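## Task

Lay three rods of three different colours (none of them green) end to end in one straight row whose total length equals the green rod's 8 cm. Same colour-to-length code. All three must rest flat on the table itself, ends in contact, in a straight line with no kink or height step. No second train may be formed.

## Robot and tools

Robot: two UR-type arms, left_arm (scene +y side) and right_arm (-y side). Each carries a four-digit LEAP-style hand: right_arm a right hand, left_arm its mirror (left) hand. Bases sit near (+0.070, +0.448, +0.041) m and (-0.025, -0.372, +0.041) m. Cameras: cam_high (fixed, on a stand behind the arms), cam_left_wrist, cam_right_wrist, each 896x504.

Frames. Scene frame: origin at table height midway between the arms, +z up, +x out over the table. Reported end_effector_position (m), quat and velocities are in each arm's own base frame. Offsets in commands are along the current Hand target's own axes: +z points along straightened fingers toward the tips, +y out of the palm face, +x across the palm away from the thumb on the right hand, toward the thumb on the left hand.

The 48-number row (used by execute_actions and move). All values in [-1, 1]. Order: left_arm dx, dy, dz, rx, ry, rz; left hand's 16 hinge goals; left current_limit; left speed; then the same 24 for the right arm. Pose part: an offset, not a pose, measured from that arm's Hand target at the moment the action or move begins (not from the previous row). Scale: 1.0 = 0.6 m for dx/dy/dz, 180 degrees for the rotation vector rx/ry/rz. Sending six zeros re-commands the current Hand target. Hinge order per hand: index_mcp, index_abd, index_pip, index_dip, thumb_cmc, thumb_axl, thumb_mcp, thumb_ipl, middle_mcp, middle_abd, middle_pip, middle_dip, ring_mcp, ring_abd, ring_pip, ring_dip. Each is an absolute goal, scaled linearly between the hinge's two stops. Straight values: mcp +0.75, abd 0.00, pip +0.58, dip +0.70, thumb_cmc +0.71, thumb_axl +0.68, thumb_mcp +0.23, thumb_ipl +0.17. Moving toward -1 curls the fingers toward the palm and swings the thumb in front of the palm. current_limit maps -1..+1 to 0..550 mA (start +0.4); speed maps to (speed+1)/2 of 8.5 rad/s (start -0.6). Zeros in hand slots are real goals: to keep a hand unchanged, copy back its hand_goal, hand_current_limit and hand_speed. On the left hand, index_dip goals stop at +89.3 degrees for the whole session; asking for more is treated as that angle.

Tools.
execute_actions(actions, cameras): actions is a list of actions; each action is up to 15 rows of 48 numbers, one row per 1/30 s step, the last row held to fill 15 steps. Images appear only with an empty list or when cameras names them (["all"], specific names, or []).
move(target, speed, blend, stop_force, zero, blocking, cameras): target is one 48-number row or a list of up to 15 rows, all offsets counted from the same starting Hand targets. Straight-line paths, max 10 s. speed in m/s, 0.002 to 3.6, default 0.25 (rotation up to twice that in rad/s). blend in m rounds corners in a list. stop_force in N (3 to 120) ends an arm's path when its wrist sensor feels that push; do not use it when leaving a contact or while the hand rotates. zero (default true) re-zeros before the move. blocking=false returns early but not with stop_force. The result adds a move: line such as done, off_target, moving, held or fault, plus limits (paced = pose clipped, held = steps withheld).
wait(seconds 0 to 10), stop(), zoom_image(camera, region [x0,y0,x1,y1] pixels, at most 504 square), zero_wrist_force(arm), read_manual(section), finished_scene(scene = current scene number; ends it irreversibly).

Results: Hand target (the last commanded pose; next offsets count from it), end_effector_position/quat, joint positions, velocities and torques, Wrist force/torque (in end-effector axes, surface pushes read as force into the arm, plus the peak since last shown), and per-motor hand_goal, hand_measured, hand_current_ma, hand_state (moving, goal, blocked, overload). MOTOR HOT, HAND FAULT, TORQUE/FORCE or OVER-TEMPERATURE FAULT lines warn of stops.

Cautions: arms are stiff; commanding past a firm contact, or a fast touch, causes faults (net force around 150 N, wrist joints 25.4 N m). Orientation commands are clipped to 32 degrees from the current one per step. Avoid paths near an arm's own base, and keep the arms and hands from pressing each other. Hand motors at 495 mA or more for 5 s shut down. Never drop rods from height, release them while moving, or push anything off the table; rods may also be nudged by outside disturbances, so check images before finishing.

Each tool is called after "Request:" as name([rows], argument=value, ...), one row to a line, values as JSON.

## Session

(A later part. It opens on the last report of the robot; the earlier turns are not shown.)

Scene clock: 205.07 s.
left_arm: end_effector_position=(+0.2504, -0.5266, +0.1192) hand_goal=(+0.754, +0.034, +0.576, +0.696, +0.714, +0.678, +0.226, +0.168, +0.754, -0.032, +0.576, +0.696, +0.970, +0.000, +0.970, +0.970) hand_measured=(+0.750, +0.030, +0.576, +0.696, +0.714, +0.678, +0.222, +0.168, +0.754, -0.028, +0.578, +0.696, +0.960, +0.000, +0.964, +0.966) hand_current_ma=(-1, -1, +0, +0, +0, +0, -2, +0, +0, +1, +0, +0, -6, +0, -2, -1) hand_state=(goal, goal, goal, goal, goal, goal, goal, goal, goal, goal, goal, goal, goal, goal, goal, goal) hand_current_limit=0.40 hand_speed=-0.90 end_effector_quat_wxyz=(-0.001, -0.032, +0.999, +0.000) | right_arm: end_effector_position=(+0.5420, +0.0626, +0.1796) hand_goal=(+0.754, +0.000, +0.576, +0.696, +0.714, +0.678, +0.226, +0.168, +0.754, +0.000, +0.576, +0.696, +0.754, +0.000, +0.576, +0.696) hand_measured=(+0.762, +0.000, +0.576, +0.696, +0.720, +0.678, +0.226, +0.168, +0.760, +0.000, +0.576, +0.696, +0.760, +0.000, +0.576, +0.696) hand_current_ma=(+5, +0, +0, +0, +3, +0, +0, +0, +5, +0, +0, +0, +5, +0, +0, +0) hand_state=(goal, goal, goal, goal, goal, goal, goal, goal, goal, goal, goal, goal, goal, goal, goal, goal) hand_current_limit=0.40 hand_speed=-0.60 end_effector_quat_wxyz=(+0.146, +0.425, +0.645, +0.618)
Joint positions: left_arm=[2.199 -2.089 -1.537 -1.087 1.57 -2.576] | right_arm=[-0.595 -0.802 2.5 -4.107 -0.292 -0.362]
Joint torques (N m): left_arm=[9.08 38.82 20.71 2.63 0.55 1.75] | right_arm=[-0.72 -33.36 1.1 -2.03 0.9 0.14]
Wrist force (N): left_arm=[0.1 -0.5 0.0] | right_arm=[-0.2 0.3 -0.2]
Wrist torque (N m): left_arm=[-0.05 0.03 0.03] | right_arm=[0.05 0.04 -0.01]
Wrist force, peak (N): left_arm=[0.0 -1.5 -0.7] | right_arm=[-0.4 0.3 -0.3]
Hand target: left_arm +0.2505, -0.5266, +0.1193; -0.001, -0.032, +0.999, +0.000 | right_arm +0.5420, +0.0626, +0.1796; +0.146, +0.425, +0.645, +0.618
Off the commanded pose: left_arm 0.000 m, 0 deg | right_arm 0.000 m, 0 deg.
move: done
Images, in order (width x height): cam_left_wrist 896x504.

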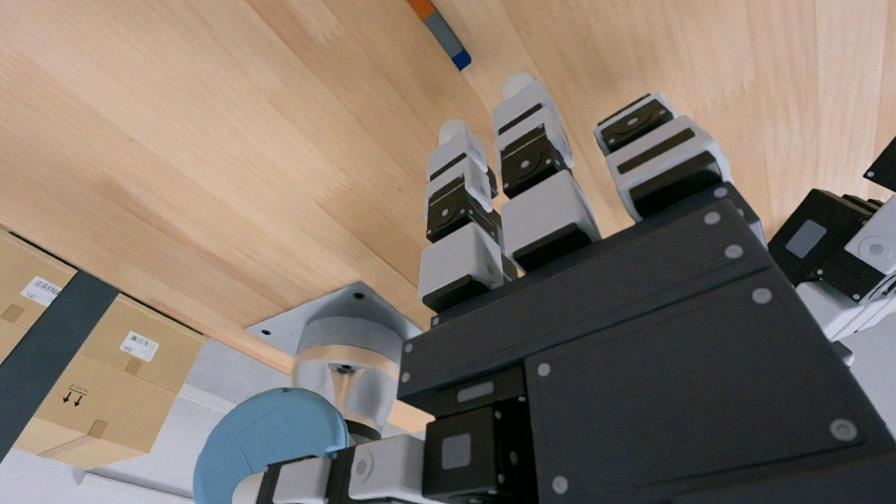

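Request:
move(target=[-0.075, 0.02, 0, 0, 0, 0, 0.754, 0.034, 0.576, 0.696, 0.714, 0.678, 0.226, 0.168, 0.754, -0.032, 0.576, 0.696, 0.97, 0, 0.97, 0.97, 0.4, -0.9, 0, 0, 0, 0, 0, 0, 0.754, 0, 0.576, 0.696, 0.714, 0.678, 0.226, 0.168, 0.754, 0, 0.576, 0.696, 0.754, 0, 0.576, 0.696, 0.4, -0.6], speed=0.15, cameras=["cam_left_wrist"])

Request:
zoom_image(camera="cam_left_wrist", region=[325, 0, 435, 110])

Scene clock: 220.63 s.
left_arm: end_effector_position=(+0.2947, -0.5117, +0.1192) hand_goal=(+0.754, +0.034, +0.576, +0.696, +0.714, +0.678, +0.226, +0.168, +0.754, -0.032, +0.576, +0.696, +0.970, +0.000, +0.970, +0.970) hand_measured=(+0.750, +0.030, +0.576, +0.696, +0.714, +0.678, +0.222, +0.168, +0.754, -0.030, +0.578, +0.696, +0.960, +0.000, +0.964, +0.966) hand_current_ma=(-1, -1, +0, +0, +0, +0, -2, +0, +0, +1, +0, +0, -6, +0, -2, -1) hand_state=(goal, goal, goal, goal, goal, goal, goal, goal, goal, goal, goal, goal, goal, goal, goal, goal) hand_current_limit=0.40 hand_speed=-0.90 end_effector_quat_wxyz=(-0.001, -0.032, +0.999, +0.000) | right_arm: end_effector_position=(+0.5420, +0.0626, +0.1796) hand_goal=(+0.754, +0.000, +0.576, +0.696, +0.714, +0.678, +0.226, +0.168, +0.754, +0.000, +0.576, +0.696, +0.754, +0.000, +0.576, +0.696) hand_measured=(+0.762, +0.000, +0.576, +0.696, +0.720, +0.678, +0.226, +0.168, +0.760, +0.000, +0.576, +0.696, +0.760, +0.000, +0.576, +0.696) hand_current_ma=(+5, +0, +0, +0, +3, +0, +0, +0, +5, +0, +0, +0, +5, +0, +0, +0) hand_state=(goal, goal, goal, goal, goal, goal, goal, goal, goal, goal, goal, goal, goal, goal, goal, goal) hand_current_limit=0.40 hand_speed=-0.60 end_effector_quat_wxyz=(+0.146, +0.425, +0.645, +0.618)
Joint positions: left_arm=[2.266 -2.103 -1.515 -1.095 1.57 -2.51] | right_arm=[-0.595 -0.802 2.5 -4.107 -0.292 -0.362]
Joint torques (N m): left_arm=[-10.09 47.55 14.51 3 -0.68 -1.11] | right_arm=[-1.27 -34.07 0.12 -1.95 0.8 0.02]
Wrist force (N): left_arm=[0.1 -0.8 0.3] | right_arm=[0.1 -0.1 -0.2]
Wrist torque (N m): left_arm=[-0.11 0.04 0.01] | right_arm=[0.00 0.00 0.01]
Wrist force, peak (N): left_arm=[1.0 -1.3 0.0] | right_arm=[0.0 0.6 -0.4]
Hand target: left_arm +0.2946, -0.5117, +0.1192; -0.001, -0.032, +0.999, +0.000 | right_arm +0.5420, +0.0626, +0.1796; +0.146, +0.425, +0.645, +0.618
Off the commanded pose: left_arm 0.000 m, 0 deg | right_arm 0.000 m, 0 deg.
move: done
Images, in order (width x height): cam_left_wrist 896x504.

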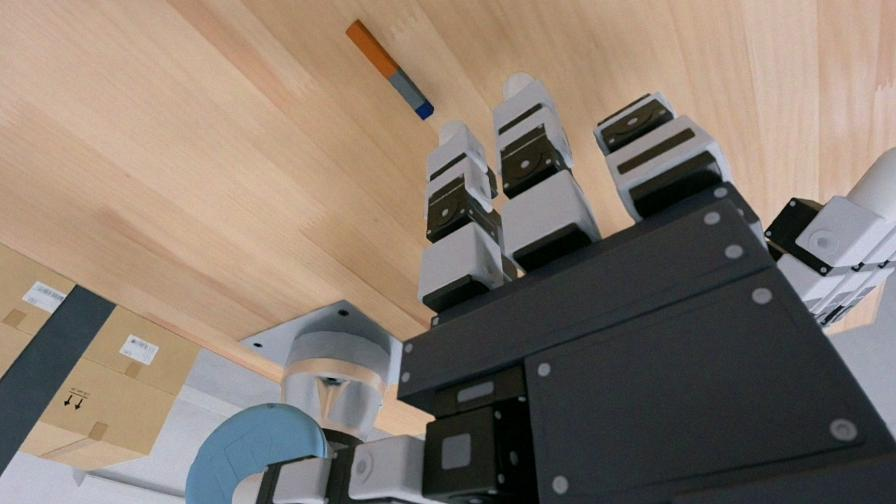

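Scaled by 4.582.

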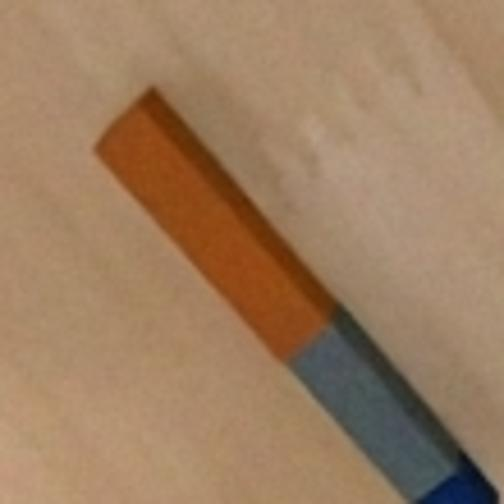

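Request:
finished_scene(scene=3)

The scene is finished: the task was done.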